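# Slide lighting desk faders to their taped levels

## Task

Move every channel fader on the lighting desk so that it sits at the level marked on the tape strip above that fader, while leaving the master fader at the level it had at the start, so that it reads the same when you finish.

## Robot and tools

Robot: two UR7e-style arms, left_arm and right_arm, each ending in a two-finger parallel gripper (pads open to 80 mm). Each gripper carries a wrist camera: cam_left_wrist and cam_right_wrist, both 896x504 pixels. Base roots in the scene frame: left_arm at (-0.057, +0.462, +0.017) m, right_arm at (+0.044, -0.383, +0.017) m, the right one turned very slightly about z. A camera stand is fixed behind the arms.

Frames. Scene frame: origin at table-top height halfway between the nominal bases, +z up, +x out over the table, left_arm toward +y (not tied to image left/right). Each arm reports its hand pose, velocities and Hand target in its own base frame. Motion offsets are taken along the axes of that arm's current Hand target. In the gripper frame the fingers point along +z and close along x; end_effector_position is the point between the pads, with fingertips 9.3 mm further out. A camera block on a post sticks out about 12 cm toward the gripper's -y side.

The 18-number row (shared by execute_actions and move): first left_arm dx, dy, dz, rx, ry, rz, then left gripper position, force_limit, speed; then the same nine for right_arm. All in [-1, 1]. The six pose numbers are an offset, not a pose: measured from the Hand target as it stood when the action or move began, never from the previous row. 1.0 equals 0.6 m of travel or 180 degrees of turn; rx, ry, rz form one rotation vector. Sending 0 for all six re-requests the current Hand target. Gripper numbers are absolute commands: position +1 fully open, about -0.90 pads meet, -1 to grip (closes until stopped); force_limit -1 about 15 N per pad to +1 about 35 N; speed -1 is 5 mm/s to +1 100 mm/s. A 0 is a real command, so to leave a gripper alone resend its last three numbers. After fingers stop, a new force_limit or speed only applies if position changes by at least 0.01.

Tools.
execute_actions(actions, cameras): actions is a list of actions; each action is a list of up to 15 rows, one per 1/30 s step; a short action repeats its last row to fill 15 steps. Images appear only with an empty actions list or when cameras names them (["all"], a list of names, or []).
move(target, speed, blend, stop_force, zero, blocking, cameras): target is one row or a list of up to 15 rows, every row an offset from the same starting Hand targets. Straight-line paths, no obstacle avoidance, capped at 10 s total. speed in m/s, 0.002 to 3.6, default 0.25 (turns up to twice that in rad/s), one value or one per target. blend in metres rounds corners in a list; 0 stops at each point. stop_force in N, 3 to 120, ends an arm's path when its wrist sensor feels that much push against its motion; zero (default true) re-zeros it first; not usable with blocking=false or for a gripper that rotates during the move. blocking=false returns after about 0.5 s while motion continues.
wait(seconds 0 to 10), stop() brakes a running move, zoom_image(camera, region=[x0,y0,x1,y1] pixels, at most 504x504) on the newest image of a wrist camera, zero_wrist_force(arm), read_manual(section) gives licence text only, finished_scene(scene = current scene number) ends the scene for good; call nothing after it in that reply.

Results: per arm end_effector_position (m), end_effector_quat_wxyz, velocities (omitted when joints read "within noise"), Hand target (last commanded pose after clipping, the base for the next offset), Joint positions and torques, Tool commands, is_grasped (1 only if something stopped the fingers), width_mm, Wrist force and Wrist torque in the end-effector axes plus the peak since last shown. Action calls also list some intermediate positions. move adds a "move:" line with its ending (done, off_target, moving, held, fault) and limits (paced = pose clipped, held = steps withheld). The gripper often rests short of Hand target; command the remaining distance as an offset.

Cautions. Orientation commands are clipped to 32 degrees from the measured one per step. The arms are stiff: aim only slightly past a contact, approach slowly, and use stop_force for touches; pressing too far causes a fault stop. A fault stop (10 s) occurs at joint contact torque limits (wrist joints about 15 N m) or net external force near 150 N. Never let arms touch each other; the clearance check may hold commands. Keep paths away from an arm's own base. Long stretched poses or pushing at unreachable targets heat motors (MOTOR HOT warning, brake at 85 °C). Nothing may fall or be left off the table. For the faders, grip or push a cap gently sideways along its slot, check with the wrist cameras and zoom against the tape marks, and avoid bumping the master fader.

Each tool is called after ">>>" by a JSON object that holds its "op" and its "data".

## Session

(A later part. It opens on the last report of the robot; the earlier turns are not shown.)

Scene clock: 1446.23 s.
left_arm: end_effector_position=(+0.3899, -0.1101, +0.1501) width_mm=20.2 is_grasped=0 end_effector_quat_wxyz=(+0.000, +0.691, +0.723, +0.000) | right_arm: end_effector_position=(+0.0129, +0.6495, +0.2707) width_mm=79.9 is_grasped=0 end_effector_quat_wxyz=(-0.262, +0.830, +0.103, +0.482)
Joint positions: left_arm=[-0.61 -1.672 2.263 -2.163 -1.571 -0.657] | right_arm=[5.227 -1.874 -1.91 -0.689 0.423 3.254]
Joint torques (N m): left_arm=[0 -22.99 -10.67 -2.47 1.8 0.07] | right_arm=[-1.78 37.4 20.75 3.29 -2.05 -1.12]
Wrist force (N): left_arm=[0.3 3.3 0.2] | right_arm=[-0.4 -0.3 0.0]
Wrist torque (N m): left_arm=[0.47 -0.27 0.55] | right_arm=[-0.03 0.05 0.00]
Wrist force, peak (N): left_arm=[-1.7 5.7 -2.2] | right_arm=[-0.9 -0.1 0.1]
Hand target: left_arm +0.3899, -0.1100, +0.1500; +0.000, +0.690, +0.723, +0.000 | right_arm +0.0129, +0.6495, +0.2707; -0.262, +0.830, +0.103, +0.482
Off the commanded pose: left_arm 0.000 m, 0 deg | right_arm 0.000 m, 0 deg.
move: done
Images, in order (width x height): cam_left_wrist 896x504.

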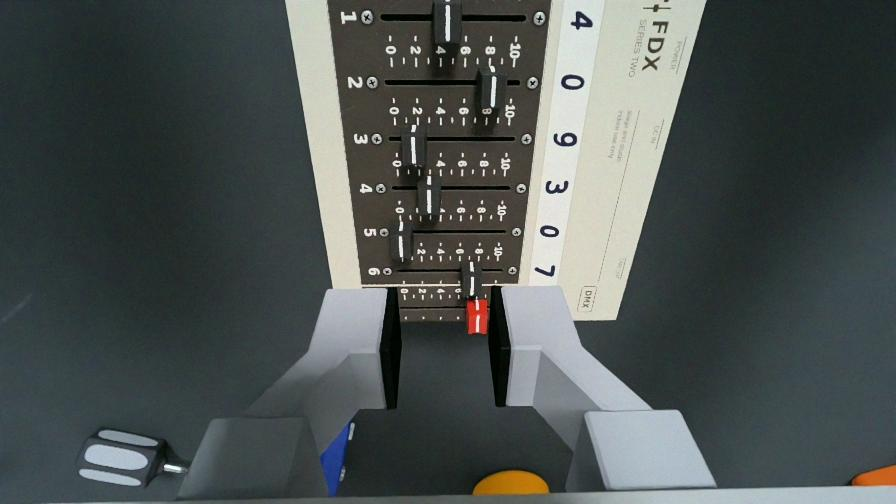

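>>> {"op": "move", "data": {"target": [[0.0038,-0.0772,0.1368,0,-0.0167,0,-0.425,-1,1,0,0,0,0,0,0,0.996,1,1],[0.0038,-0.0772,0.1618,0,0,0,-0.425,-1,1,0,0,0,0,0,0,0.996,1,1],[0.0382,-0.0772,0.1618,0,0,0,-0.425,-1,1,0,0,0,0,0,0,0.996,1,1],[0.0382,-0.0772,0.1368,0,0,0,-0.425,-1,1,0,0,0,0,0,0,0.996,1,1],[0.0323,-0.0404,0.1368,0,-0.0167,0,-0.425,-1,1,0,0,0,0,0,0,0.996,1,1],[0.0323,-0.0404,0.1618,0,0,0,-0.425,-1,1,0,0,0,0,0,0,0.996,1,1],[-0.0018,-0.0404,0.1618,0,0,0,-0.425,-1,1,0,0,0,0,0,0,0.996,1,1],[-0.0018,-0.0404,0.1368,0,0,0,-0.425,-1,1,0,0,0,0,0,0,0.996,1,1],[-0.0188,-0.0033,0.1368,0,-0.0167,0,-0.425,-1,1,0,0,0,0,0,0,0.996,1,1],[-0.0188,-0.0033,0.1618,0,0,0,-0.425,-1,1,0,0,0,0,0,0,0.996,1,1],[0.0228,-0.0033,0.1618,0,0,0,-0.425,-1,1,0,0,0,0,0,0,0.996,1,1],[0.0228,-0.0033,0.1368,0,0,0,-0.425,-1,1,0,0,0,0,0,0,0.996,1,1],[0,0,0,0,-0.0167,0,-0.425,-1,1,0,0,0,0,0,0,0.996,1,1],[0,0,0,0,0,0,-0.425,-1,1,0,0,0,0,0,0,0.996,1,1]], "speed": [0.2,0.15,0.05,0.15,0.2,0.15,0.05,0.15,0.2,0.15,0.05,0.15,0.2,0.15], "blend": [0.003,0.003,0,0.003,0.003,0.003,0,0.003,0.003,0.003,0,0.003,0.003,0], "cameras": ["cam_left_wrist"]}}

>>> {"op": "zoom_image", "data": {"camera": "cam_left_wrist", "region": [340, 0, 560, 124]}}

>>> {"op": "zoom_image", "data": {"camera": "cam_left_wrist", "region": [340, 110, 540, 222]}}

Scene clock: 1482.20 s.
left_arm: end_effector_position=(+0.3899, -0.1101, +0.1501) width_mm=20.2 is_grasped=0 end_effector_quat_wxyz=(+0.000, +0.691, +0.723, +0.000) | right_arm: end_effector_position=(+0.0129, +0.6495, +0.2707) width_mm=79.9 is_grasped=0 end_effector_quat_wxyz=(-0.262, +0.830, +0.103, +0.482)
Joint positions: left_arm=[-0.61 -1.672 2.263 -2.163 -1.571 -0.657] | right_arm=[5.227 -1.874 -1.91 -0.689 0.423 3.254]
Joint torques (N m): left_arm=[3.39 -24.18 -10.77 -2.71 1.72 0.21] | right_arm=[-1.28 39.18 20.65 3.09 -2.13 -1.2]
Wrist force (N): left_arm=[0.3 3.2 0.2] | right_arm=[-0.3 -0.2 -0.1]
Wrist torque (N m): left_arm=[0.46 -0.26 0.54] | right_arm=[-0.03 0.03 0.00]
Wrist force, peak (N): left_arm=[0.8 5.7 -0.2] | right_arm=[-0.9 -0.1 0.3]
Hand target: left_arm +0.3899, -0.1100, +0.1500; +0.000, +0.690, +0.723, +0.000 | right_arm +0.0129, +0.6495, +0.2707; -0.262, +0.830, +0.103, +0.482
Off the commanded pose: left_arm 0.000 m, 0 deg | right_arm 0.000 m, 0 deg.
move: done
Images, in order (width x height): cam_left_wrist 896x504.

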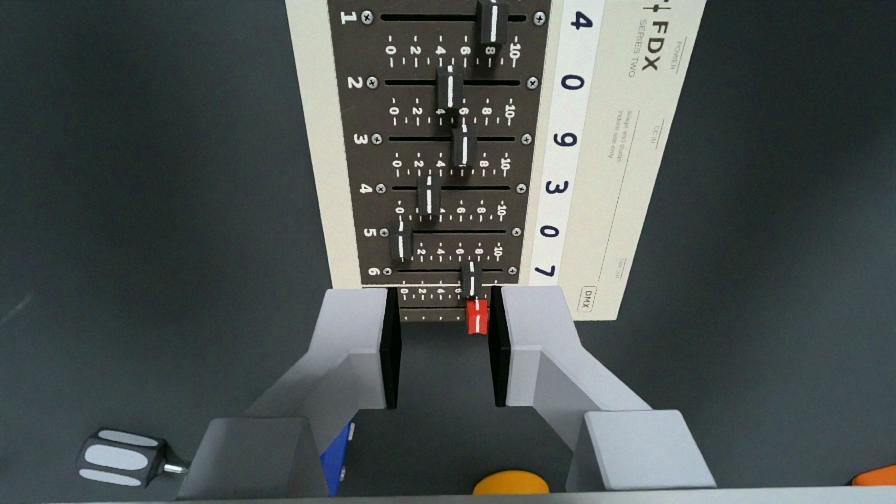

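Scaled by 2.291 from the camera's 896x504 image, which has a finer 1280x720 frame.

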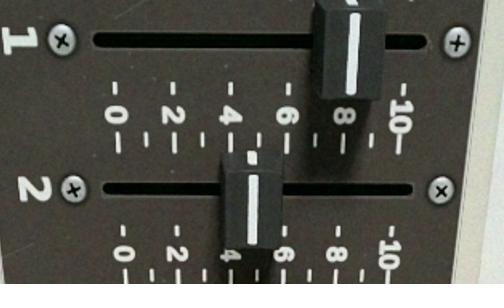

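Scaled by 2.520 from the camera's 896x504 image, which has a finer 1280x720 frame.

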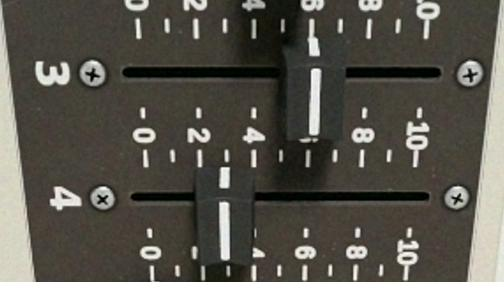

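>>> {"op": "move", "data": {"target": [[0.0308,-0.0772,0.1368,0,-0.0167,0,-0.425,-1,1,0,0,0,0,0,0,0.996,1,1],[0.0308,-0.0772,0.1618,0,0,0,-0.425,-1,1,0,0,0,0,0,0,0.996,1,1],[0.0153,-0.0772,0.1618,0,0,0,-0.425,-1,1,0,0,0,0,0,0,0.996,1,1],[0.0153,-0.0772,0.1368,0,0,0,-0.425,-1,1,0,0,0,0,0,0,0.996,1,1],[0.0053,-0.0404,0.1368,0,-0.0167,0,-0.425,-1,1,0,0,0,0,0,0,0.996,1,1],[0.0053,-0.0404,0.1618,0,0,0,-0.425,-1,1,0,0,0,0,0,0,0.996,1,1],[0.021,-0.0404,0.1618,0,0,0,-0.425,-1,1,0,0,0,0,0,0,0.996,1,1],[0.021,-0.0404,0.1368,0,0,0,-0.425,-1,1,0,0,0,0,0,0,0.996,1,1],[0.0155,-0.0033,0.1368,0,-0.0167,0,-0.425,-1,1,0,0,0,0,0,0,0.996,1,1],[0.0155,-0.0033,0.1618,0,0,0,-0.425,-1,1,0,0,0,0,0,0,0.996,1,1],[-0.03,-0.0033,0.1618,0,0,0,-0.425,-1,1,0,0,0,0,0,0,0.996,1,1],[-0.03,-0.0033,0.1368,0,0,0,-0.425,-1,1,0,0,0,0,0,0,0.996,1,1],[0,0,0,0,-0.0167,0,-0.425,-1,1,0,0,0,0,0,0,0.996,1,1],[0,0,0,0,0,0,-0.425,-1,1,0,0,0,0,0,0,0.996,1,1]], "speed": [0.2,0.15,0.08,0.15,0.2,0.15,0.08,0.15,0.2,0.15,0.08,0.15,0.2,0.15], "blend": [0.003,0.003,0,0.003,0.003,0.003,0,0.003,0.003,0.003,0,0.003,0.003,0], "cameras": ["cam_left_wrist"]}}

>>> {"op": "zoom_image", "data": {"camera": "cam_left_wrist", "region": [340, 0, 560, 124]}}

>>> {"op": "zoom_image", "data": {"camera": "cam_left_wrist", "region": [340, 110, 540, 222]}}

Scene clock: 1587.43 s.
left_arm: end_effector_position=(+0.3899, -0.1101, +0.1501) width_mm=20.2 is_grasped=0 end_effector_quat_wxyz=(+0.000, +0.691, +0.723, +0.000) | right_arm: end_effector_position=(+0.0129, +0.6495, +0.2707) width_mm=79.9 is_grasped=0 end_effector_quat_wxyz=(-0.262, +0.830, +0.103, +0.482)
Joint positions: left_arm=[-0.61 -1.672 2.263 -2.163 -1.571 -0.657] | right_arm=[5.227 -1.874 -1.91 -0.689 0.423 3.254]
Joint torques (N m): left_arm=[0.02 -23.25 -10.12 -2.81 1.65 0.05] | right_arm=[-2.25 37.69 20.21 3.22 -2 -1.25]
Wrist force (N): left_arm=[0.2 3.1 0.3] | right_arm=[-0.6 0.0 0.2]
Wrist torque (N m): left_arm=[0.45 -0.26 0.54] | right_arm=[0.00 0.06 0.00]
Wrist force, peak (N): left_arm=[1.0 5.7 -0.2] | right_arm=[-0.9 -0.2 0.1]
Hand target: left_arm +0.3899, -0.1100, +0.1500; +0.000, +0.690, +0.723, +0.000 | right_arm +0.0129, +0.6495, +0.2707; -0.262, +0.830, +0.103, +0.482
Off the commanded pose: left_arm 0.000 m, 0 deg | right_arm 0.000 m, 0 deg.
move: done
Images, in order (width x height): cam_left_wrist 896x504.

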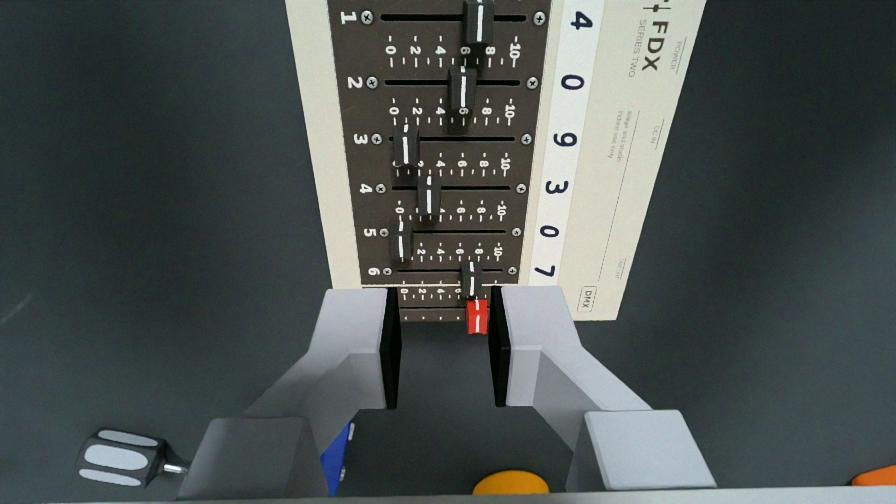

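Scaled by 2.291 from the camera's 896x504 image, which has a finer 1280x720 frame.

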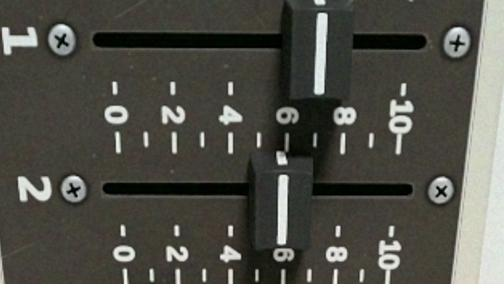

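Scaled by 2.520 from the camera's 896x504 image, which has a finer 1280x720 frame.

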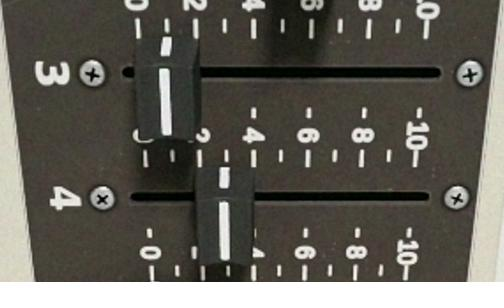

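>>> {"op": "move", "data": {"target": [[0,0,-0.25,0,0,0,-0.425,-1,1,0,0,0,0,0,0,0.996,1,1],[0.8343,-0.3618,-0.25,0,0,0,-0.425,-1,1,0,0,0,0,0,0,0.996,1,1]], "speed": 0.3, "blend": [0.03,0]}}

Scene clock: 1645.03 s.
left_arm: end_effector_position=(+0.1498, +0.3799, +0.2996) width_mm=20.2 is_grasped=0 end_effector_quat_wxyz=(+0.000, +0.690, +0.723, +0.000) end_effector_velocity=(-0.001, +0.001, -0.001) end_effector_angular_velocity=(+0.001, +0.002, -0.004) | right_arm: end_effector_position=(+0.0129, +0.6495, +0.2707) width_mm=79.9 is_grasped=0 end_effector_quat_wxyz=(-0.262, +0.830, +0.103, +0.482)
Joint positions: left_arm=[0.863 -1.812 1.962 -1.721 -1.572 0.817] | right_arm=[5.227 -1.874 -1.91 -0.689 0.423 3.254]
Joint velocities: left_arm=[0.003 0.003 0 -0.002 0.002 0.007] | right_arm=[within noise]
Joint torques (N m): left_arm=[9.88 -5.41 -29.93 -1.53 1.85 1.48] | right_arm=[-0.72 37.25 21.27 3.44 -1.99 -1.07]
Wrist force (N): left_arm=[0.2 3.3 0.2] | right_arm=[-0.4 -0.1 0.0]
Wrist torque (N m): left_arm=[0.50 -0.22 0.46] | right_arm=[-0.02 0.05 0.01]
Wrist force, peak (N): left_arm=[-1.8 4.5 -2.5] | right_arm=[-0.9 -0.2 -0.1]
Hand target: left_arm +0.1497, +0.3800, +0.2997; +0.000, +0.690, +0.723, +0.000 | right_arm +0.0129, +0.6495, +0.2707; -0.262, +0.830, +0.103, +0.482
Off the commanded pose: left_arm 0.000 m, 0 deg | right_arm 0.000 m, 0 deg.
move: done

>>> {"op": "execute_actions", "data": {"actions": []}}

Scene clock: 1676.27 s.
left_arm: end_effector_position=(+0.1497, +0.3800, +0.2997) width_mm=20.2 is_grasped=0 end_effector_quat_wxyz=(+0.000, +0.691, +0.723, +0.000) | right_arm: end_effector_position=(+0.0129, +0.6495, +0.2707) width_mm=79.9 is_grasped=0 end_effector_quat_wxyz=(-0.262, +0.830, +0.103, +0.482)
Joint positions: left_arm=[0.863 -1.812 1.962 -1.721 -1.572 0.817] | right_arm=[5.227 -1.874 -1.91 -0.689 0.423 3.254]
Joint velocities: within noise
Joint torques (N m): left_arm=[10.1 -5.19 -35.57 -4.07 1.89 -0.72] | right_arm=[-1.15 38.5 21.25 3.31 -2.22 -0.89]
Wrist force (N): left_arm=[0.3 3.4 0.0] | right_arm=[-0.4 -0.4 0.1]
Wrist torque (N m): left_arm=[0.52 -0.24 0.46] | right_arm=[-0.05 0.04 0.00]
Wrist force, peak (N): left_arm=[0.2 3.6 0.2] | right_arm=[-0.7 -0.5 -0.1]
Hand target: left_arm +0.1497, +0.3800, +0.2997; +0.000, +0.690, +0.723, +0.000 | right_arm +0.0129, +0.6495, +0.2707; -0.262, +0.830, +0.103, +0.482
Tool commands: left_gripper/position=-0.425 left_gripper/force_limit=-1.0 left_gripper/speed=+1.0 right_gripper/position=+0.996 right_gripper/force_limit=+1.0 right_gripper/speed=+1.0
Off the commanded pose: left_arm 0.000 m, 0 deg | right_arm 0.000 m, 0 deg.

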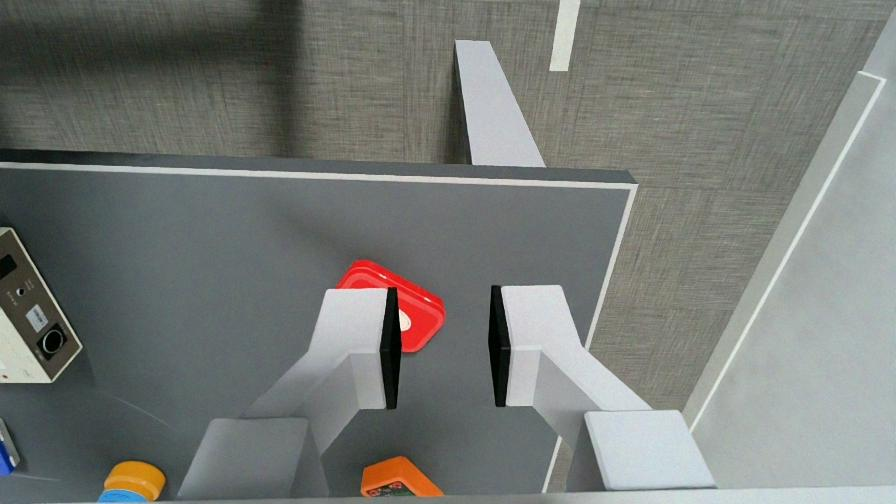

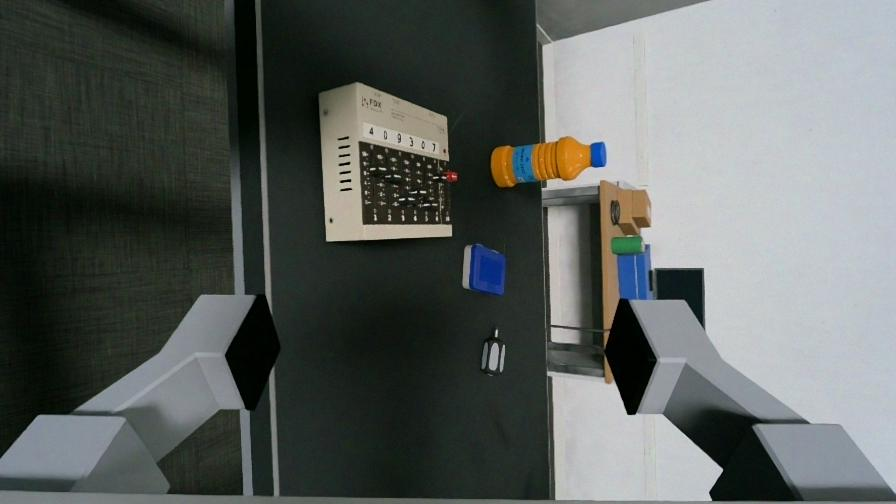

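>>> {"op": "move", "data": {"target": [0,0,0,0,0,0,-0.425,-1,1, 0.2181,0.1182,0.4549,0.1145,-0.3788,-0.3737,0.996,1,1], "speed": 0.25, "cameras": ["cam_right_wrist"]}}

Scene clock: 1725.27 s.
left_arm: end_effector_position=(+0.1497, +0.3800, +0.2997) width_mm=20.2 is_grasped=0 end_effector_quat_wxyz=(+0.000, +0.690, +0.723, +0.000) | right_arm: end_effector_position=(+0.3138, +0.7248, +0.2498) width_mm=79.9 is_grasped=0 end_effector_quat_wxyz=(+0.000, +0.703, +0.711, +0.000)
Joint positions: left_arm=[0.863 -1.812 1.962 -1.721 -1.572 0.817] | right_arm=[4.473 -2.311 -0.855 -1.546 1.572 1.319]
Joint torques (N m): left_arm=[10.38 -5.02 -34.77 -4.02 1.79 -0.99] | right_arm=[10.08 50.66 36.56 0.13 -1.98 -1.15]
Wrist force (N): left_arm=[0.1 3.3 -0.1] | right_arm=[0.8 -1.2 3.5]
Wrist torque (N m): left_arm=[0.51 -0.22 0.46] | right_arm=[-0.13 -0.24 -0.01]
Wrist force, peak (N): left_arm=[0.3 3.8 0.1] | right_arm=[1.2 -0.9 3.9]
Hand target: left_arm +0.1497, +0.3800, +0.2997; +0.000, +0.690, +0.723, +0.000 | right_arm +0.3138, +0.7248, +0.2497; +0.000, +0.703, +0.711, +0.000
Off the commanded pose: left_arm 0.000 m, 0 deg | right_arm 0.000 m, 0 deg.
move: done
Images, in order (width x height): cam_right_wrist 896x504.

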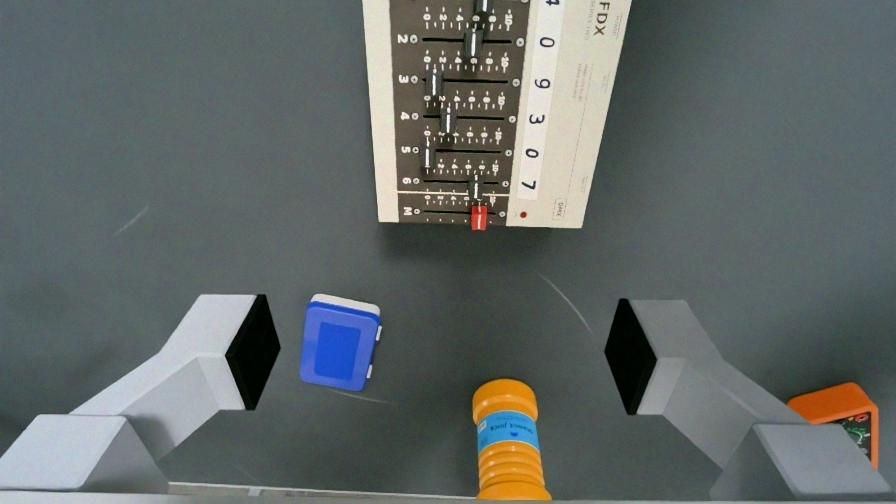

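>>> {"op": "move", "data": {"target": [[0,0,0,0,0,0,-0.425,-1,1, 0,0,0.1667,0,-0.0167,0,-0.425,-1,1],[0,0,0,0,0,0,-0.425,-1,1, 0,0,0.1667,0,0,0,-0.425,-1,1]], "speed": 0.15, "cameras": ["cam_right_wrist"]}}

>>> {"op": "zoom_image", "data": {"camera": "cam_right_wrist", "region": [340, 0, 560, 124]}}

>>> {"op": "zoom_image", "data": {"camera": "cam_right_wrist", "region": [340, 110, 540, 222]}}

>>> {"op": "zoom_image", "data": {"camera": "cam_right_wrist", "region": [340, 200, 540, 312]}}

Scene clock: 1740.20 s.
left_arm: end_effector_position=(+0.1497, +0.3800, +0.2997) width_mm=20.2 is_grasped=0 end_effector_quat_wxyz=(+0.000, +0.690, +0.723, +0.000) | right_arm: end_effector_position=(+0.3138, +0.7247, +0.1498) width_mm=20.2 is_grasped=0 end_effector_quat_wxyz=(+0.000, +0.703, +0.711, +0.000)
Joint positions: left_arm=[0.863 -1.812 1.962 -1.721 -1.572 0.817] | right_arm=[4.473 -2.351 -1.043 -1.319 1.572 1.319]
Joint torques (N m): left_arm=[10.04 -5.42 -34.65 -3.77 1.26 -0.01] | right_arm=[6.01 58.54 16.26 5.18 -1.99 1.56]
Wrist force (N): left_arm=[0.2 3.4 0.1] | right_arm=[0.9 -1.6 3.6]
Wrist torque (N m): left_arm=[0.52 -0.22 0.46] | right_arm=[-0.18 -0.24 -0.02]
Wrist force, peak (N): left_arm=[0.1 3.6 0.1] | right_arm=[1.2 -1.5 5.8]
Hand target: left_arm +0.1497, +0.3800, +0.2997; +0.000, +0.690, +0.723, +0.000 | right_arm +0.3137, +0.7248, +0.1497; +0.000, +0.703, +0.711, +0.000
Off the commanded pose: left_arm 0.000 m, 0 deg | right_arm 0.000 m, 0 deg.
move: done
Images, in order (width x height): cam_right_wrist 896x504.

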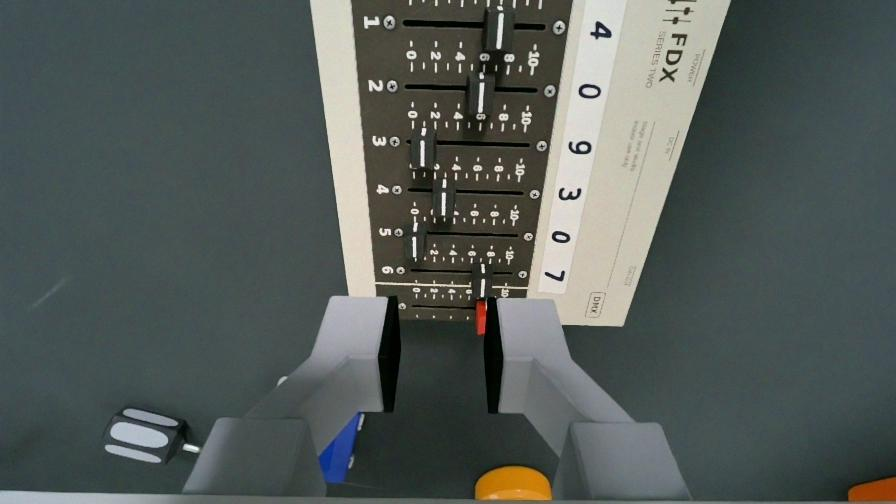

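Scaled by 2.291 from the camera's 896x504 image, which has a finer 1280x720 frame.

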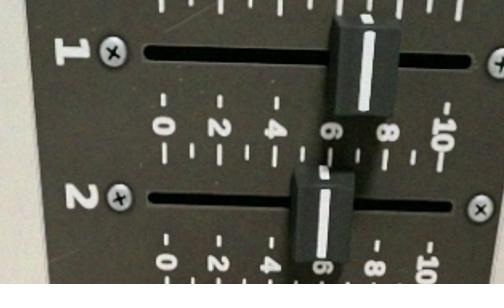

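Scaled by 2.520 from the camera's 896x504 image, which has a finer 1280x720 frame.

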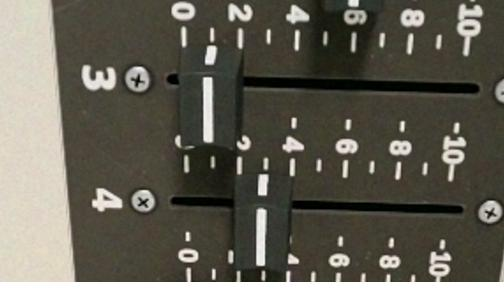

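Scaled by 2.520 from the camera's 896x504 image, which has a finer 1280x720 frame.

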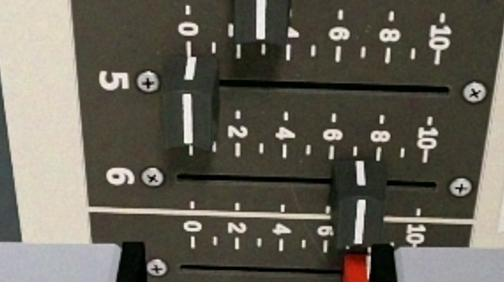

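>>> {"op": "zoom_image", "data": {"camera": "cam_right_wrist", "region": [360, 0, 580, 124]}}

>>> {"op": "zoom_image", "data": {"camera": "cam_right_wrist", "region": [370, 110, 570, 222]}}

>>> {"op": "zoom_image", "data": {"camera": "cam_right_wrist", "region": [370, 200, 570, 312]}}

Scaled by 2.291 from the camera's 896x504 image, which has a finer 1280x720 frame.

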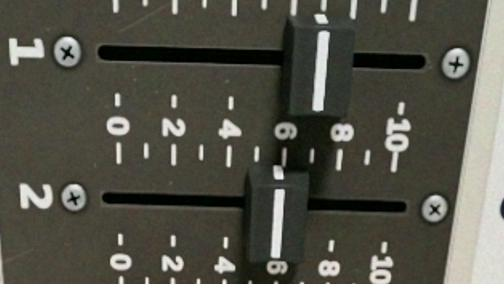

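Scaled by 2.520 from the camera's 896x504 image, which has a finer 1280x720 frame.

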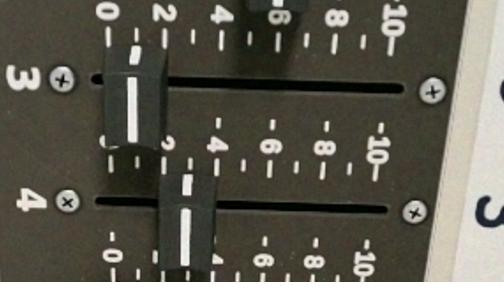

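Scaled by 2.520 from the camera's 896x504 image, which has a finer 1280x720 frame.

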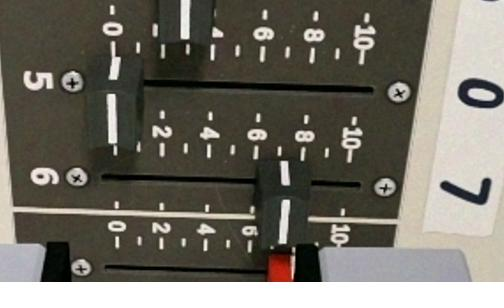

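>>> {"op": "move", "data": {"target": [[0,0,0,0,0,0,-0.425,-1,1, 0,0.015,0.1,0,-0.0167,0,-0.425,-1,1],[0,0,0,0,0,0,-0.425,-1,1, 0,0.015,0.1317,0,0,0,-0.425,-1,1]], "speed": 0.1, "cameras": ["cam_right_wrist"]}}

>>> {"op": "zoom_image", "data": {"camera": "cam_right_wrist", "region": [296, 160, 600, 332]}}

>>> {"op": "zoom_image", "data": {"camera": "cam_right_wrist", "region": [320, 0, 700, 214]}}

Scene clock: 1789.67 s.
left_arm: end_effector_position=(+0.1497, +0.3800, +0.2997) width_mm=20.2 is_grasped=0 end_effector_quat_wxyz=(+0.000, +0.690, +0.723, +0.000) | right_arm: end_effector_position=(+0.3227, +0.7248, +0.0707) width_mm=20.2 is_grasped=0 end_effector_quat_wxyz=(+0.000, +0.703, +0.711, +0.000)
Joint positions: left_arm=[0.863 -1.812 1.962 -1.721 -1.572 0.817] | right_arm=[4.462 -2.428 -1.114 -1.17 1.572 1.308]
Joint torques (N m): left_arm=[9.92 -5.52 -35.42 -3.7 1.03 0.93] | right_arm=[5.7 68.28 19.25 5.21 -1.84 1.09]
Wrist force (N): left_arm=[0.3 3.4 0.0] | right_arm=[0.9 -1.3 3.3]
Wrist torque (N m): left_arm=[0.52 -0.24 0.45] | right_arm=[-0.13 -0.25 -0.04]
Wrist force, peak (N): left_arm=[0.2 3.7 0.2] | right_arm=[1.6 -1.2 5.4]
Hand target: left_arm +0.1497, +0.3800, +0.2997; +0.000, +0.690, +0.723, +0.000 | right_arm +0.3226, +0.7249, +0.0707; +0.000, +0.703, +0.711, +0.000
Off the commanded pose: left_arm 0.000 m, 0 deg | right_arm 0.000 m, 0 deg.
move: done
Images, in order (width x height): cam_right_wrist 896x504.

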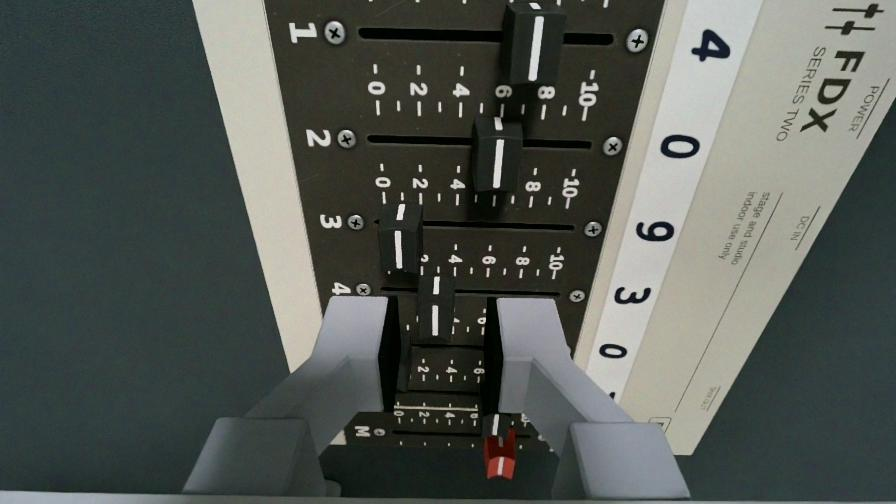

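Scaled by 1.658 from the camera's 896x504 image, which has a finer 1280x720 frame.

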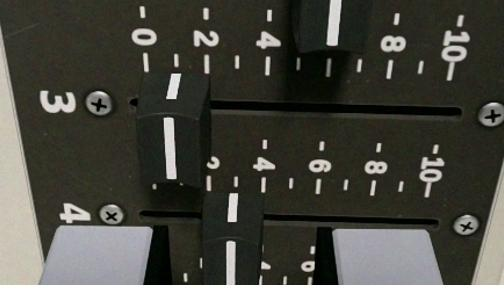

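Scaled by 1.326 from the camera's 896x504 image, which has a finer 1280x720 frame.

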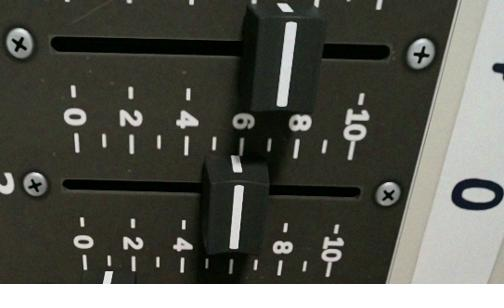

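>>> {"op": "move", "data": {"target": [[0,0,0,0,0,0,-0.425,-1,1, 0.0179,-0.0575,0,0,-0.0167,0,-0.425,-1,1],[0,0,0,0,0,0,-0.425,-1,1, 0.0179,-0.0575,0.0253,0,0,0,-0.425,-1,1],[0,0,0,0,0,0,-0.425,-1,1, -0.01125,-0.0575,0.0253,0,0,0,-0.425,-1,1],[0,0,0,0,0,0,-0.425,-1,1, -0.01125,-0.0575,0,0,0,0,-0.425,-1,1],[0,0,0,0,0,0,-0.425,-1,1, 0,-0.015,-0.1317,0,-0.0167,0,-0.425,-1,1],[0,0,0,0,0,0,-0.425,-1,1, 0,-0.015,-0.1317,0,0,0,-0.425,-1,1]], "speed": [0.2,0.15,0.05,0.15,0.2,0.2], "blend": [0.003,0.003,0,0.003,0.003,0], "cameras": ["cam_right_wrist"]}}

>>> {"op": "zoom_image", "data": {"camera": "cam_right_wrist", "region": [360, 0, 580, 124]}}

>>> {"op": "zoom_image", "data": {"camera": "cam_right_wrist", "region": [370, 110, 570, 222]}}

Scene clock: 1839.33 s.
left_arm: end_effector_position=(+0.1497, +0.3800, +0.2997) width_mm=20.2 is_grasped=0 end_effector_quat_wxyz=(+0.000, +0.690, +0.723, +0.000) | right_arm: end_effector_position=(+0.3138, +0.7247, +0.1497) width_mm=20.2 is_grasped=0 end_effector_quat_wxyz=(+0.000, +0.703, +0.711, +0.000) end_effector_velocity=(-0.001, +0.001, -0.001) end_effector_angular_velocity=(+0.003, -0.001, +0.000)
Joint positions: left_arm=[0.863 -1.812 1.962 -1.721 -1.572 0.817] | right_arm=[4.473 -2.351 -1.043 -1.319 1.572 1.319]
Joint velocities: left_arm=[within noise] | right_arm=[0.001 0 -0.002 0.006 0 0.001]
Joint torques (N m): left_arm=[9.91 -7.03 -34.37 -3.65 0.63 1.52] | right_arm=[9.51 64.17 14.13 5.89 -1.28 1.22]
Wrist force (N): left_arm=[0.3 3.4 0.1] | right_arm=[0.8 -1.3 3.5]
Wrist torque (N m): left_arm=[0.52 -0.24 0.46] | right_arm=[-0.13 -0.24 -0.02]
Wrist force, peak (N): left_arm=[0.3 3.8 0.3] | right_arm=[0.8 -1.8 6.2]
Hand target: left_arm +0.1497, +0.3800, +0.2997; +0.000, +0.690, +0.723, +0.000 | right_arm +0.3137, +0.7248, +0.1497; +0.000, +0.703, +0.711, +0.000
Off the commanded pose: left_arm 0.000 m, 0 deg | right_arm 0.000 m, 0 deg.
move: done
Images, in order (width x height): cam_right_wrist 896x504.

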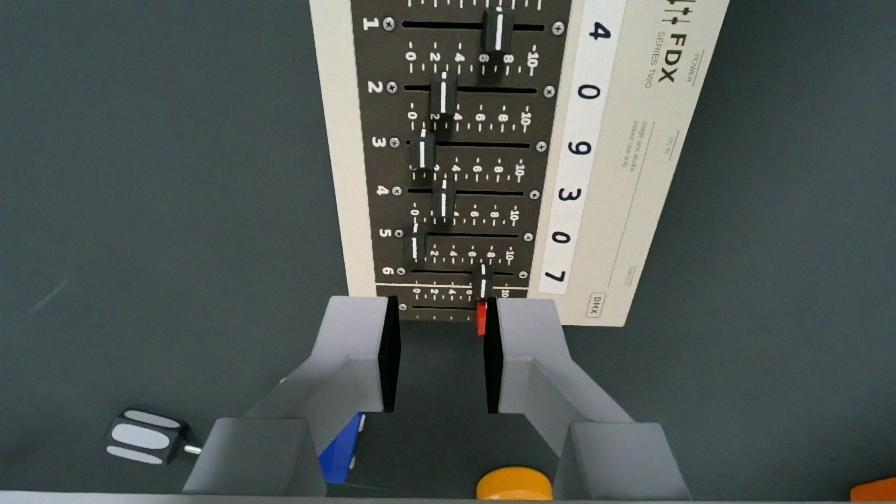

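Scaled by 2.291 from the camera's 896x504 image, which has a finer 1280x720 frame.

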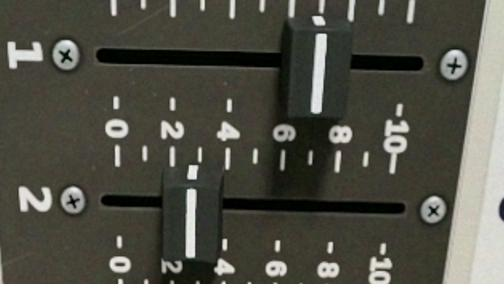

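Scaled by 2.520 from the camera's 896x504 image, which has a finer 1280x720 frame.

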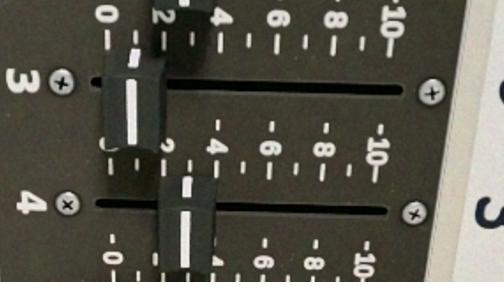

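>>> {"op": "move", "data": {"target": [[0,0,0,0,0,0,-0.425,-1,1, -0.0072,-0.0425,0.1317,0,-0.0167,0,-0.425,-1,1],[0,0,0,0,0,0,-0.425,-1,1, -0.0072,-0.0425,0.157,0,0,0,-0.425,-1,1],[0,0,0,0,0,0,-0.425,-1,1, 0.0259,-0.0425,0.157,0,0,0,-0.425,-1,1],[0,0,0,0,0,0,-0.425,-1,1, 0.0259,-0.0425,0.1317,0,0,0,-0.425,-1,1],[0,0,0,0,0,0,-0.425,-1,1, 0,0,0,0,-0.0167,0,-0.425,-1,1],[0,0,0,0,0,0,-0.425,-1,1, 0,0,0,0,0,0,-0.425,-1,1]], "speed": [0.2,0.15,0.05,0.15,0.2,0.2], "blend": [0.003,0.003,0,0.003,0.003,0], "cameras": ["cam_right_wrist"]}}

>>> {"op": "zoom_image", "data": {"camera": "cam_right_wrist", "region": [360, 0, 580, 124]}}

>>> {"op": "zoom_image", "data": {"camera": "cam_right_wrist", "region": [370, 110, 570, 222]}}

Scene clock: 1858.07 s.
left_arm: end_effector_position=(+0.1497, +0.3800, +0.2997) width_mm=20.2 is_grasped=0 end_effector_quat_wxyz=(+0.000, +0.690, +0.723, +0.000) | right_arm: end_effector_position=(+0.3138, +0.7247, +0.1497) width_mm=20.2 is_grasped=0 end_effector_quat_wxyz=(+0.000, +0.703, +0.711, +0.000)
Joint positions: left_arm=[0.863 -1.812 1.962 -1.721 -1.572 0.817] | right_arm=[4.473 -2.351 -1.043 -1.319 1.572 1.319]
Joint torques (N m): left_arm=[10.77 -5.95 -34.31 -3.43 0.44 1.44] | right_arm=[10.11 60.9 13.43 5.6 -1.27 1.04]
Wrist force (N): left_arm=[0.2 3.2 0.0] | right_arm=[0.8 -1.0 3.4]
Wrist torque (N m): left_arm=[0.50 -0.22 0.46] | right_arm=[-0.11 -0.23 -0.02]
Wrist force, peak (N): left_arm=[0.3 3.7 0.1] | right_arm=[1.6 -2.6 5.2]
Hand target: left_arm +0.1497, +0.3800, +0.2997; +0.000, +0.690, +0.723, +0.000 | right_arm +0.3137, +0.7248, +0.1497; +0.000, +0.703, +0.711, +0.000
Off the commanded pose: left_arm 0.000 m, 0 deg | right_arm 0.000 m, 0 deg.
move: done
Images, in order (width x height): cam_right_wrist 896x504.

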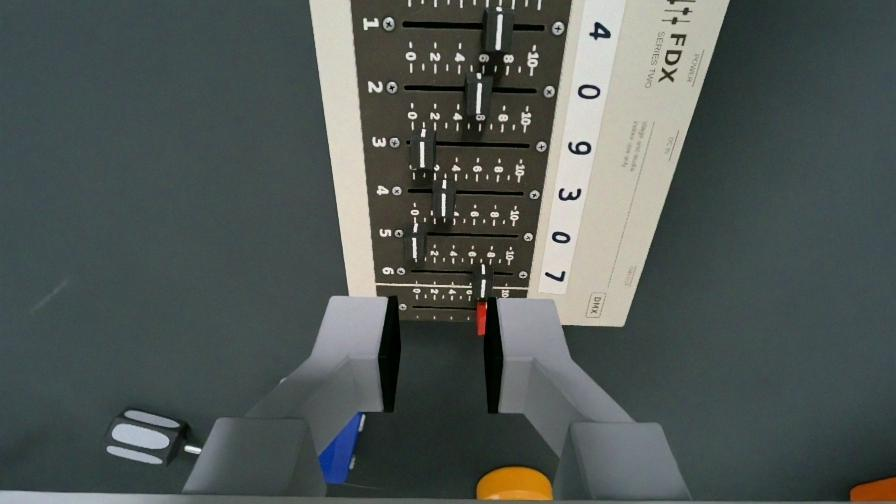

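Scaled by 2.291 from the camera's 896x504 image, which has a finer 1280x720 frame.

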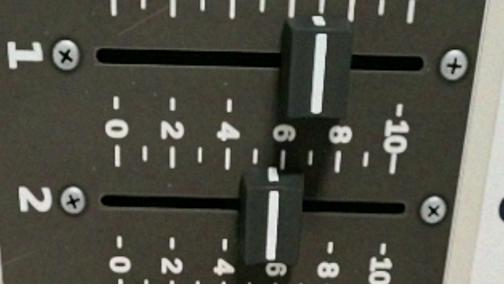

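Scaled by 2.520 from the camera's 896x504 image, which has a finer 1280x720 frame.

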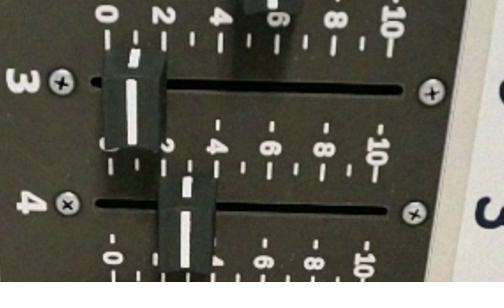

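>>> {"op": "move", "data": {"target": [[0,0,0,0,0,0,-0.425,-1,1, 0.0147,-0.0425,0.1317,0,-0.0167,0,-0.425,-1,1],[0,0,0,0,0,0,-0.425,-1,1, 0.0147,-0.0425,0.157,0,0,0,-0.425,-1,1]], "speed": [0.2,0.1], "blend": [0.003,0], "cameras": ["cam_right_wrist"]}}

>>> {"op": "zoom_image", "data": {"camera": "cam_right_wrist", "region": [360, 250, 560, 362]}}

>>> {"op": "zoom_image", "data": {"camera": "cam_right_wrist", "region": [300, 110, 660, 312]}}

Scene clock: 1929.33 s.
left_arm: end_effector_position=(+0.1497, +0.3800, +0.2997) width_mm=20.2 is_grasped=0 end_effector_quat_wxyz=(+0.000, +0.690, +0.723, +0.000) | right_arm: end_effector_position=(+0.2880, +0.7333, +0.0556) width_mm=20.2 is_grasped=0 end_effector_quat_wxyz=(+0.000, +0.703, +0.711, +0.000)
Joint positions: left_arm=[0.863 -1.812 1.962 -1.721 -1.572 0.817] | right_arm=[4.508 -2.431 -1.151 -1.13 1.572 1.354]
Joint torques (N m): left_arm=[9.8 -6.27 -34.43 -3.28 0.16 1.44] | right_arm=[-6.53 57.86 19.36 5.36 -2.07 1.32]
Wrist force (N): left_arm=[0.3 3.3 0.1] | right_arm=[1.0 -1.4 3.2]
Wrist torque (N m): left_arm=[0.51 -0.23 0.46] | right_arm=[-0.14 -0.26 -0.13]
Wrist force, peak (N): left_arm=[0.2 3.6 0.0] | right_arm=[1.8 -2.6 5.7]
Hand target: left_arm +0.1497, +0.3800, +0.2997; +0.000, +0.690, +0.723, +0.000 | right_arm +0.2880, +0.7333, +0.0555; +0.000, +0.703, +0.711, +0.000
Off the commanded pose: left_arm 0.000 m, 0 deg | right_arm 0.000 m, 0 deg.
move: done
Images, in order (width x height): cam_right_wrist 896x504.

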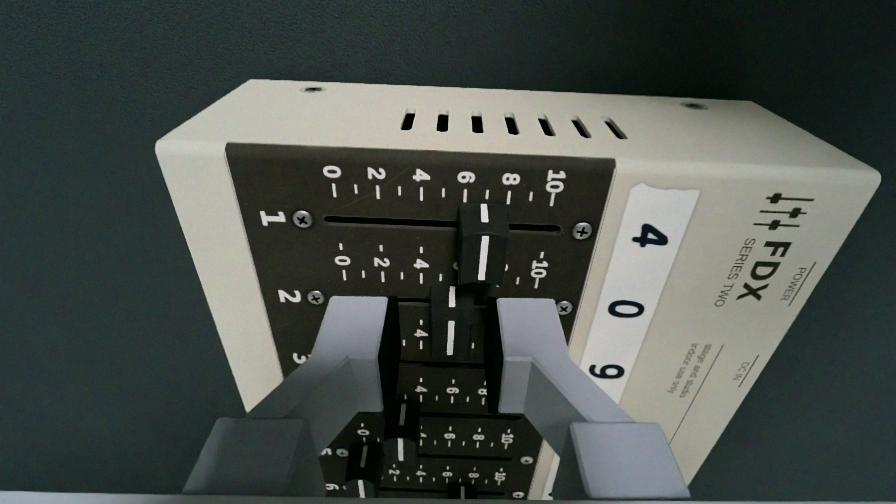

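Scaled by 2.520 from the camera's 896x504 image, which has a finer 1280x720 frame.

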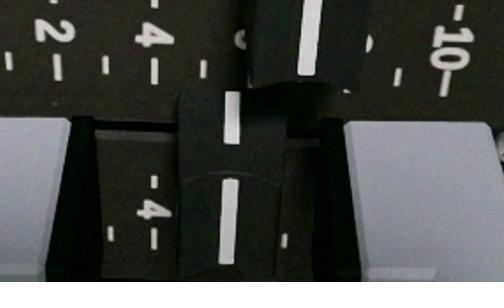

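Scaled by 1.400 from the camera's 896x504 image, which has a finer 1280x720 frame.

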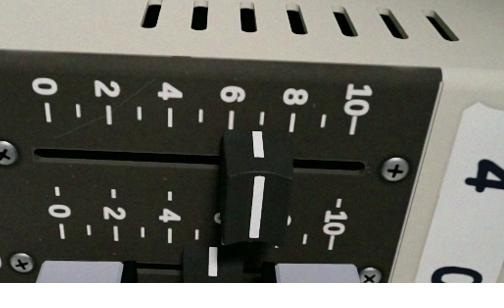

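>>> {"op": "move", "data": {"target": [[0,0,0,0,0,0,-0.425,-1,1, 0,0,-0.0253,0,-0.0167,0,-0.425,-1,1],[0,0,0,0,0,0,-0.425,-1,1, -0.0147,0.0425,-0.157,0,0,0,-0.425,-1,1]], "speed": 0.2, "blend": [0.003,0], "cameras": ["cam_right_wrist"]}}

>>> {"op": "zoom_image", "data": {"camera": "cam_right_wrist", "region": [360, 0, 580, 124]}}

>>> {"op": "zoom_image", "data": {"camera": "cam_right_wrist", "region": [400, 40, 520, 107]}}

Scene clock: 1978.53 s.
left_arm: end_effector_position=(+0.1497, +0.3800, +0.2997) width_mm=20.2 is_grasped=0 end_effector_quat_wxyz=(+0.000, +0.690, +0.723, +0.000) | right_arm: end_effector_position=(+0.3138, +0.7248, +0.1496) width_mm=20.2 is_grasped=0 end_effector_quat_wxyz=(+0.000, +0.703, +0.711, +0.000)
Joint positions: left_arm=[0.863 -1.812 1.962 -1.721 -1.572 0.817] | right_arm=[4.473 -2.351 -1.043 -1.318 1.572 1.319]
Joint torques (N m): left_arm=[9.91 -6.8 -35.27 -3.33 -0.16 1.22] | right_arm=[9 65.03 16.23 5.16 -1.99 1.21]
Wrist force (N): left_arm=[0.3 3.6 0.2] | right_arm=[0.8 -1.4 3.5]
Wrist torque (N m): left_arm=[0.54 -0.23 0.46] | right_arm=[-0.15 -0.24 -0.01]
Wrist force, peak (N): left_arm=[0.5 3.6 0.1] | right_arm=[1.7 -2.2 5.0]
Hand target: left_arm +0.1497, +0.3800, +0.2997; +0.000, +0.690, +0.723, +0.000 | right_arm +0.3137, +0.7248, +0.1497; +0.000, +0.703, +0.711, +0.000
Off the commanded pose: left_arm 0.000 m, 0 deg | right_arm 0.000 m, 0 deg.
move: done
Images, in order (width x height): cam_right_wrist 896x504.

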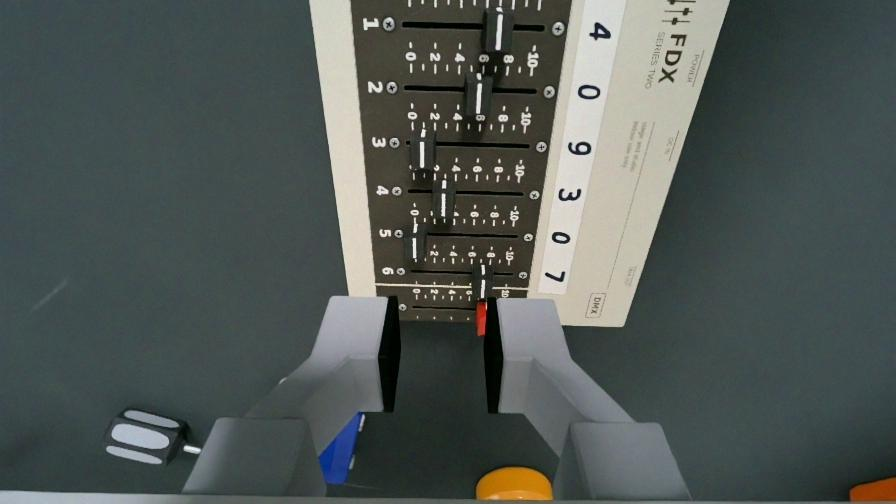

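Scaled by 2.291 from the camera's 896x504 image, which has a finer 1280x720 frame.

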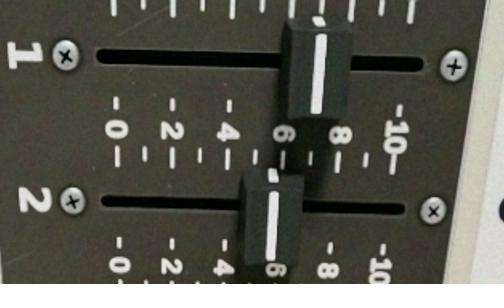

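Scaled by 4.200 from the camera's 896x504 image, which has a finer 1280x720 frame.

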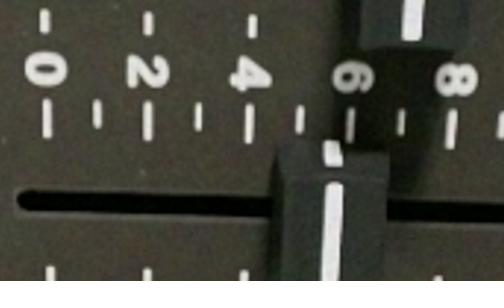

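>>> {"op": "move", "data": {"target": [[0,0,0,0,0,0,-0.425,-1,1, 0.0295,-0.0787,0.1317,0,-0.0167,0,-0.425,-1,1],[0,0,0,0,0,0,-0.425,-1,1, 0.0295,-0.0787,0.157,0,0,0,-0.425,-1,1],[0,0,0,0,0,0,-0.425,-1,1, -0.001,-0.0787,0.157,0,0,0,-0.425,-1,1],[0,0,0,0,0,0,-0.425,-1,1, -0.001,-0.0787,0.1317,0,0,0,-0.425,-1,1],[0,0,0,0,0,0,-0.425,-1,1, 0.0182,-0.0422,0.1317,0,-0.0167,0,-0.425,-1,1],[0,0,0,0,0,0,-0.425,-1,1, 0.0182,-0.0422,0.157,0,0,0,-0.425,-1,1],[0,0,0,0,0,0,-0.425,-1,1, 0.0433,-0.0422,0.157,0,0,0,-0.425,-1,1],[0,0,0,0,0,0,-0.425,-1,1, 0.0433,-0.0422,0.1317,0,0,0,-0.425,-1,1],[0,0,0,0,0,0,-0.425,-1,1, -0.0183,-0.0053,0.1317,0,-0.0167,0,-0.425,-1,1],[0,0,0,0,0,0,-0.425,-1,1, -0.0183,-0.0053,0.157,0,0,0,-0.425,-1,1],[0,0,0,0,0,0,-0.425,-1,1, 0.0202,-0.0053,0.157,0,0,0,-0.425,-1,1],[0,0,0,0,0,0,-0.425,-1,1, 0.0202,-0.0053,0.1317,0,0,0,-0.425,-1,1],[0,0,0,0,0,0,-0.425,-1,1, 0,0,0,0,-0.0167,0,-0.425,-1,1],[0,0,0,0,0,0,-0.425,-1,1, 0,0,0,0,0,0,-0.425,-1,1]], "speed": [0.2,0.15,0.05,0.15,0.2,0.15,0.05,0.15,0.2,0.15,0.05,0.15,0.2,0.2], "blend": [0.003,0.003,0,0.003,0.003,0.003,0,0.003,0.003,0.003,0,0.003,0.003,0], "cameras": ["cam_right_wrist"]}}

>>> {"op": "zoom_image", "data": {"camera": "cam_right_wrist", "region": [380, 0, 560, 100]}}

>>> {"op": "zoom_image", "data": {"camera": "cam_right_wrist", "region": [380, 100, 560, 200]}}

>>> {"op": "zoom_image", "data": {"camera": "cam_right_wrist", "region": [390, 195, 550, 285]}}

Scene clock: 2012.80 s.
left_arm: end_effector_position=(+0.1497, +0.3800, +0.2997) width_mm=20.2 is_grasped=0 end_effector_quat_wxyz=(+0.000, +0.690, +0.723, +0.000) | right_arm: end_effector_position=(+0.3138, +0.7247, +0.1497) width_mm=20.2 is_grasped=0 end_effector_quat_wxyz=(+0.000, +0.703, +0.711, +0.000) end_effector_velocity=(+0.000, +0.000, +0.000) end_effector_angular_velocity=(+0.003, -0.001, +0.000)
Joint positions: left_arm=[0.863 -1.812 1.962 -1.721 -1.572 0.817] | right_arm=[4.473 -2.351 -1.043 -1.319 1.572 1.319]
Joint velocities: left_arm=[within noise] | right_arm=[0 0.001 -0.003 0.005 0 0]
Joint torques (N m): left_arm=[10.09 -7.2 -34.06 -3.1 -0.8 1.39] | right_arm=[10.65 61.01 14.74 6.07 -1.28 1.14]
Wrist force (N): left_arm=[0.1 3.6 0.3] | right_arm=[0.7 -1.8 3.4]
Wrist torque (N m): left_arm=[0.55 -0.21 0.46] | right_arm=[-0.19 -0.22 -0.02]
Wrist force, peak (N): left_arm=[0.3 3.7 0.2] | right_arm=[1.0 -1.6 6.4]
Hand target: left_arm +0.1497, +0.3800, +0.2997; +0.000, +0.690, +0.723, +0.000 | right_arm +0.3137, +0.7248, +0.1497; +0.000, +0.703, +0.711, +0.000
Off the commanded pose: left_arm 0.000 m, 0 deg | right_arm 0.000 m, 0 deg.
move: done
Images, in order (width x height): cam_right_wrist 896x504.

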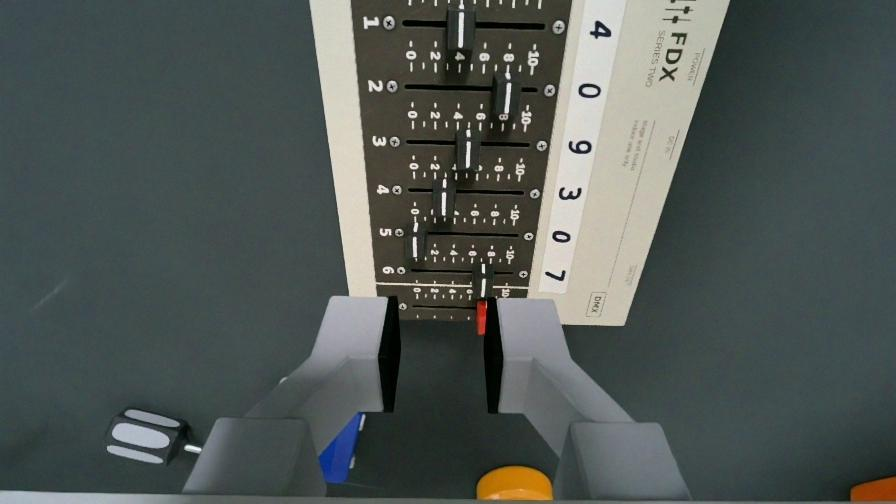

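Scaled by 2.800 from the camera's 896x504 image, which has a finer 1280x720 frame.

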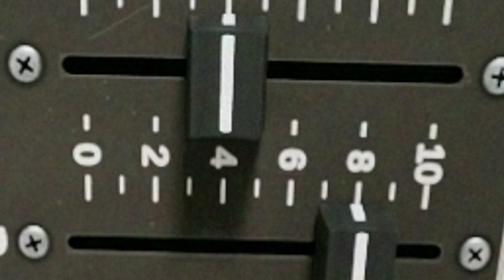

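Scaled by 2.800 from the camera's 896x504 image, which has a finer 1280x720 frame.

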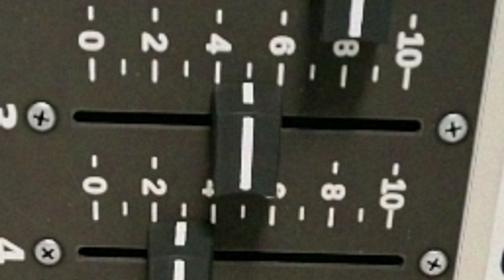

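Scaled by 3.150 from the camera's 896x504 image, which has a finer 1280x720 frame.

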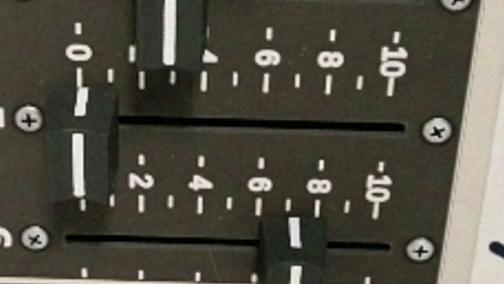

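>>> {"op": "move", "data": {"target": [[0,0,0,0,0,0,-0.425,-1,1, 0,0.0333,-0.05,0,0,0.5,-0.425,-1,1],[0,0,0,0,0,0,-0.425,-1,1, 0,0.0333,0,0,-0.0167,0.9999,-0.425,-1,1],[0,0,0,0,0,0,-0.425,-1,1, 0,0.0333,0,0,0,0.9999,-0.425,-1,1]], "speed": 0.35, "blend": [0.005,0.003,0], "cameras": ["cam_right_wrist"]}}

Scene clock: 2048.60 s.
left_arm: end_effector_position=(+0.1497, +0.3800, +0.2997) width_mm=20.2 is_grasped=0 end_effector_quat_wxyz=(+0.000, +0.690, +0.723, +0.000) | right_arm: end_effector_position=(+0.3335, +0.7251, +0.1497) width_mm=20.2 is_grasped=0 end_effector_quat_wxyz=(+0.000, +0.712, -0.703, +0.000)
Joint positions: left_arm=[0.863 -1.812 1.962 -1.721 -1.572 0.817] | right_arm=[4.449 -2.374 -1.002 -1.336 1.572 4.436]
Joint torques (N m): left_arm=[9.76 -7.03 -34.42 -2.93 -1.32 1.44] | right_arm=[-12.3 52.45 30.9 0.26 -2.01 -0.78]
Wrist force (N): left_arm=[0.3 3.4 -0.1] | right_arm=[0.9 -1.5 3.4]
Wrist torque (N m): left_arm=[0.52 -0.24 0.47] | right_arm=[-0.16 -0.25 -0.12]
Wrist force, peak (N): left_arm=[0.4 3.6 0.0] | right_arm=[1.6 -3.3 4.3]
Hand target: left_arm +0.1497, +0.3800, +0.2997; +0.000, +0.690, +0.723, +0.000 | right_arm +0.3337, +0.7250, +0.1497; +0.000, +0.712, -0.703, +0.000
Off the commanded pose: left_arm 0.000 m, 0 deg | right_arm 0.000 m, 0 deg.
move: done
Images, in order (width x height): cam_right_wrist 896x504.

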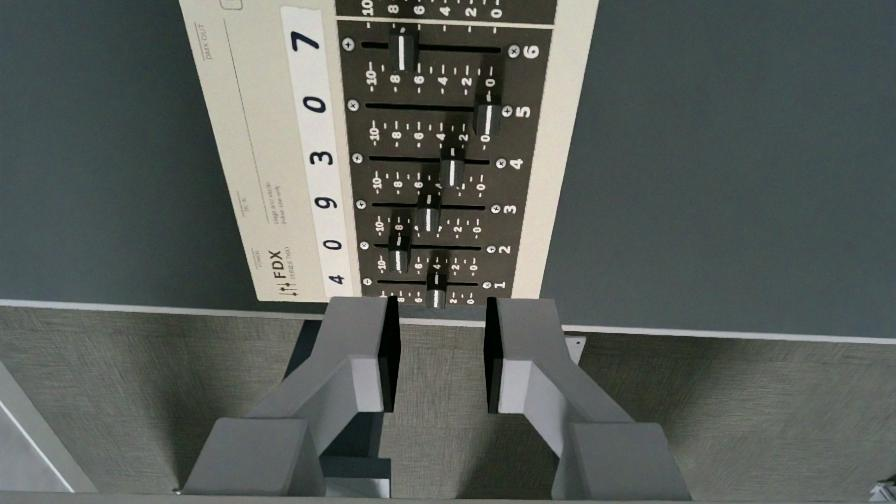

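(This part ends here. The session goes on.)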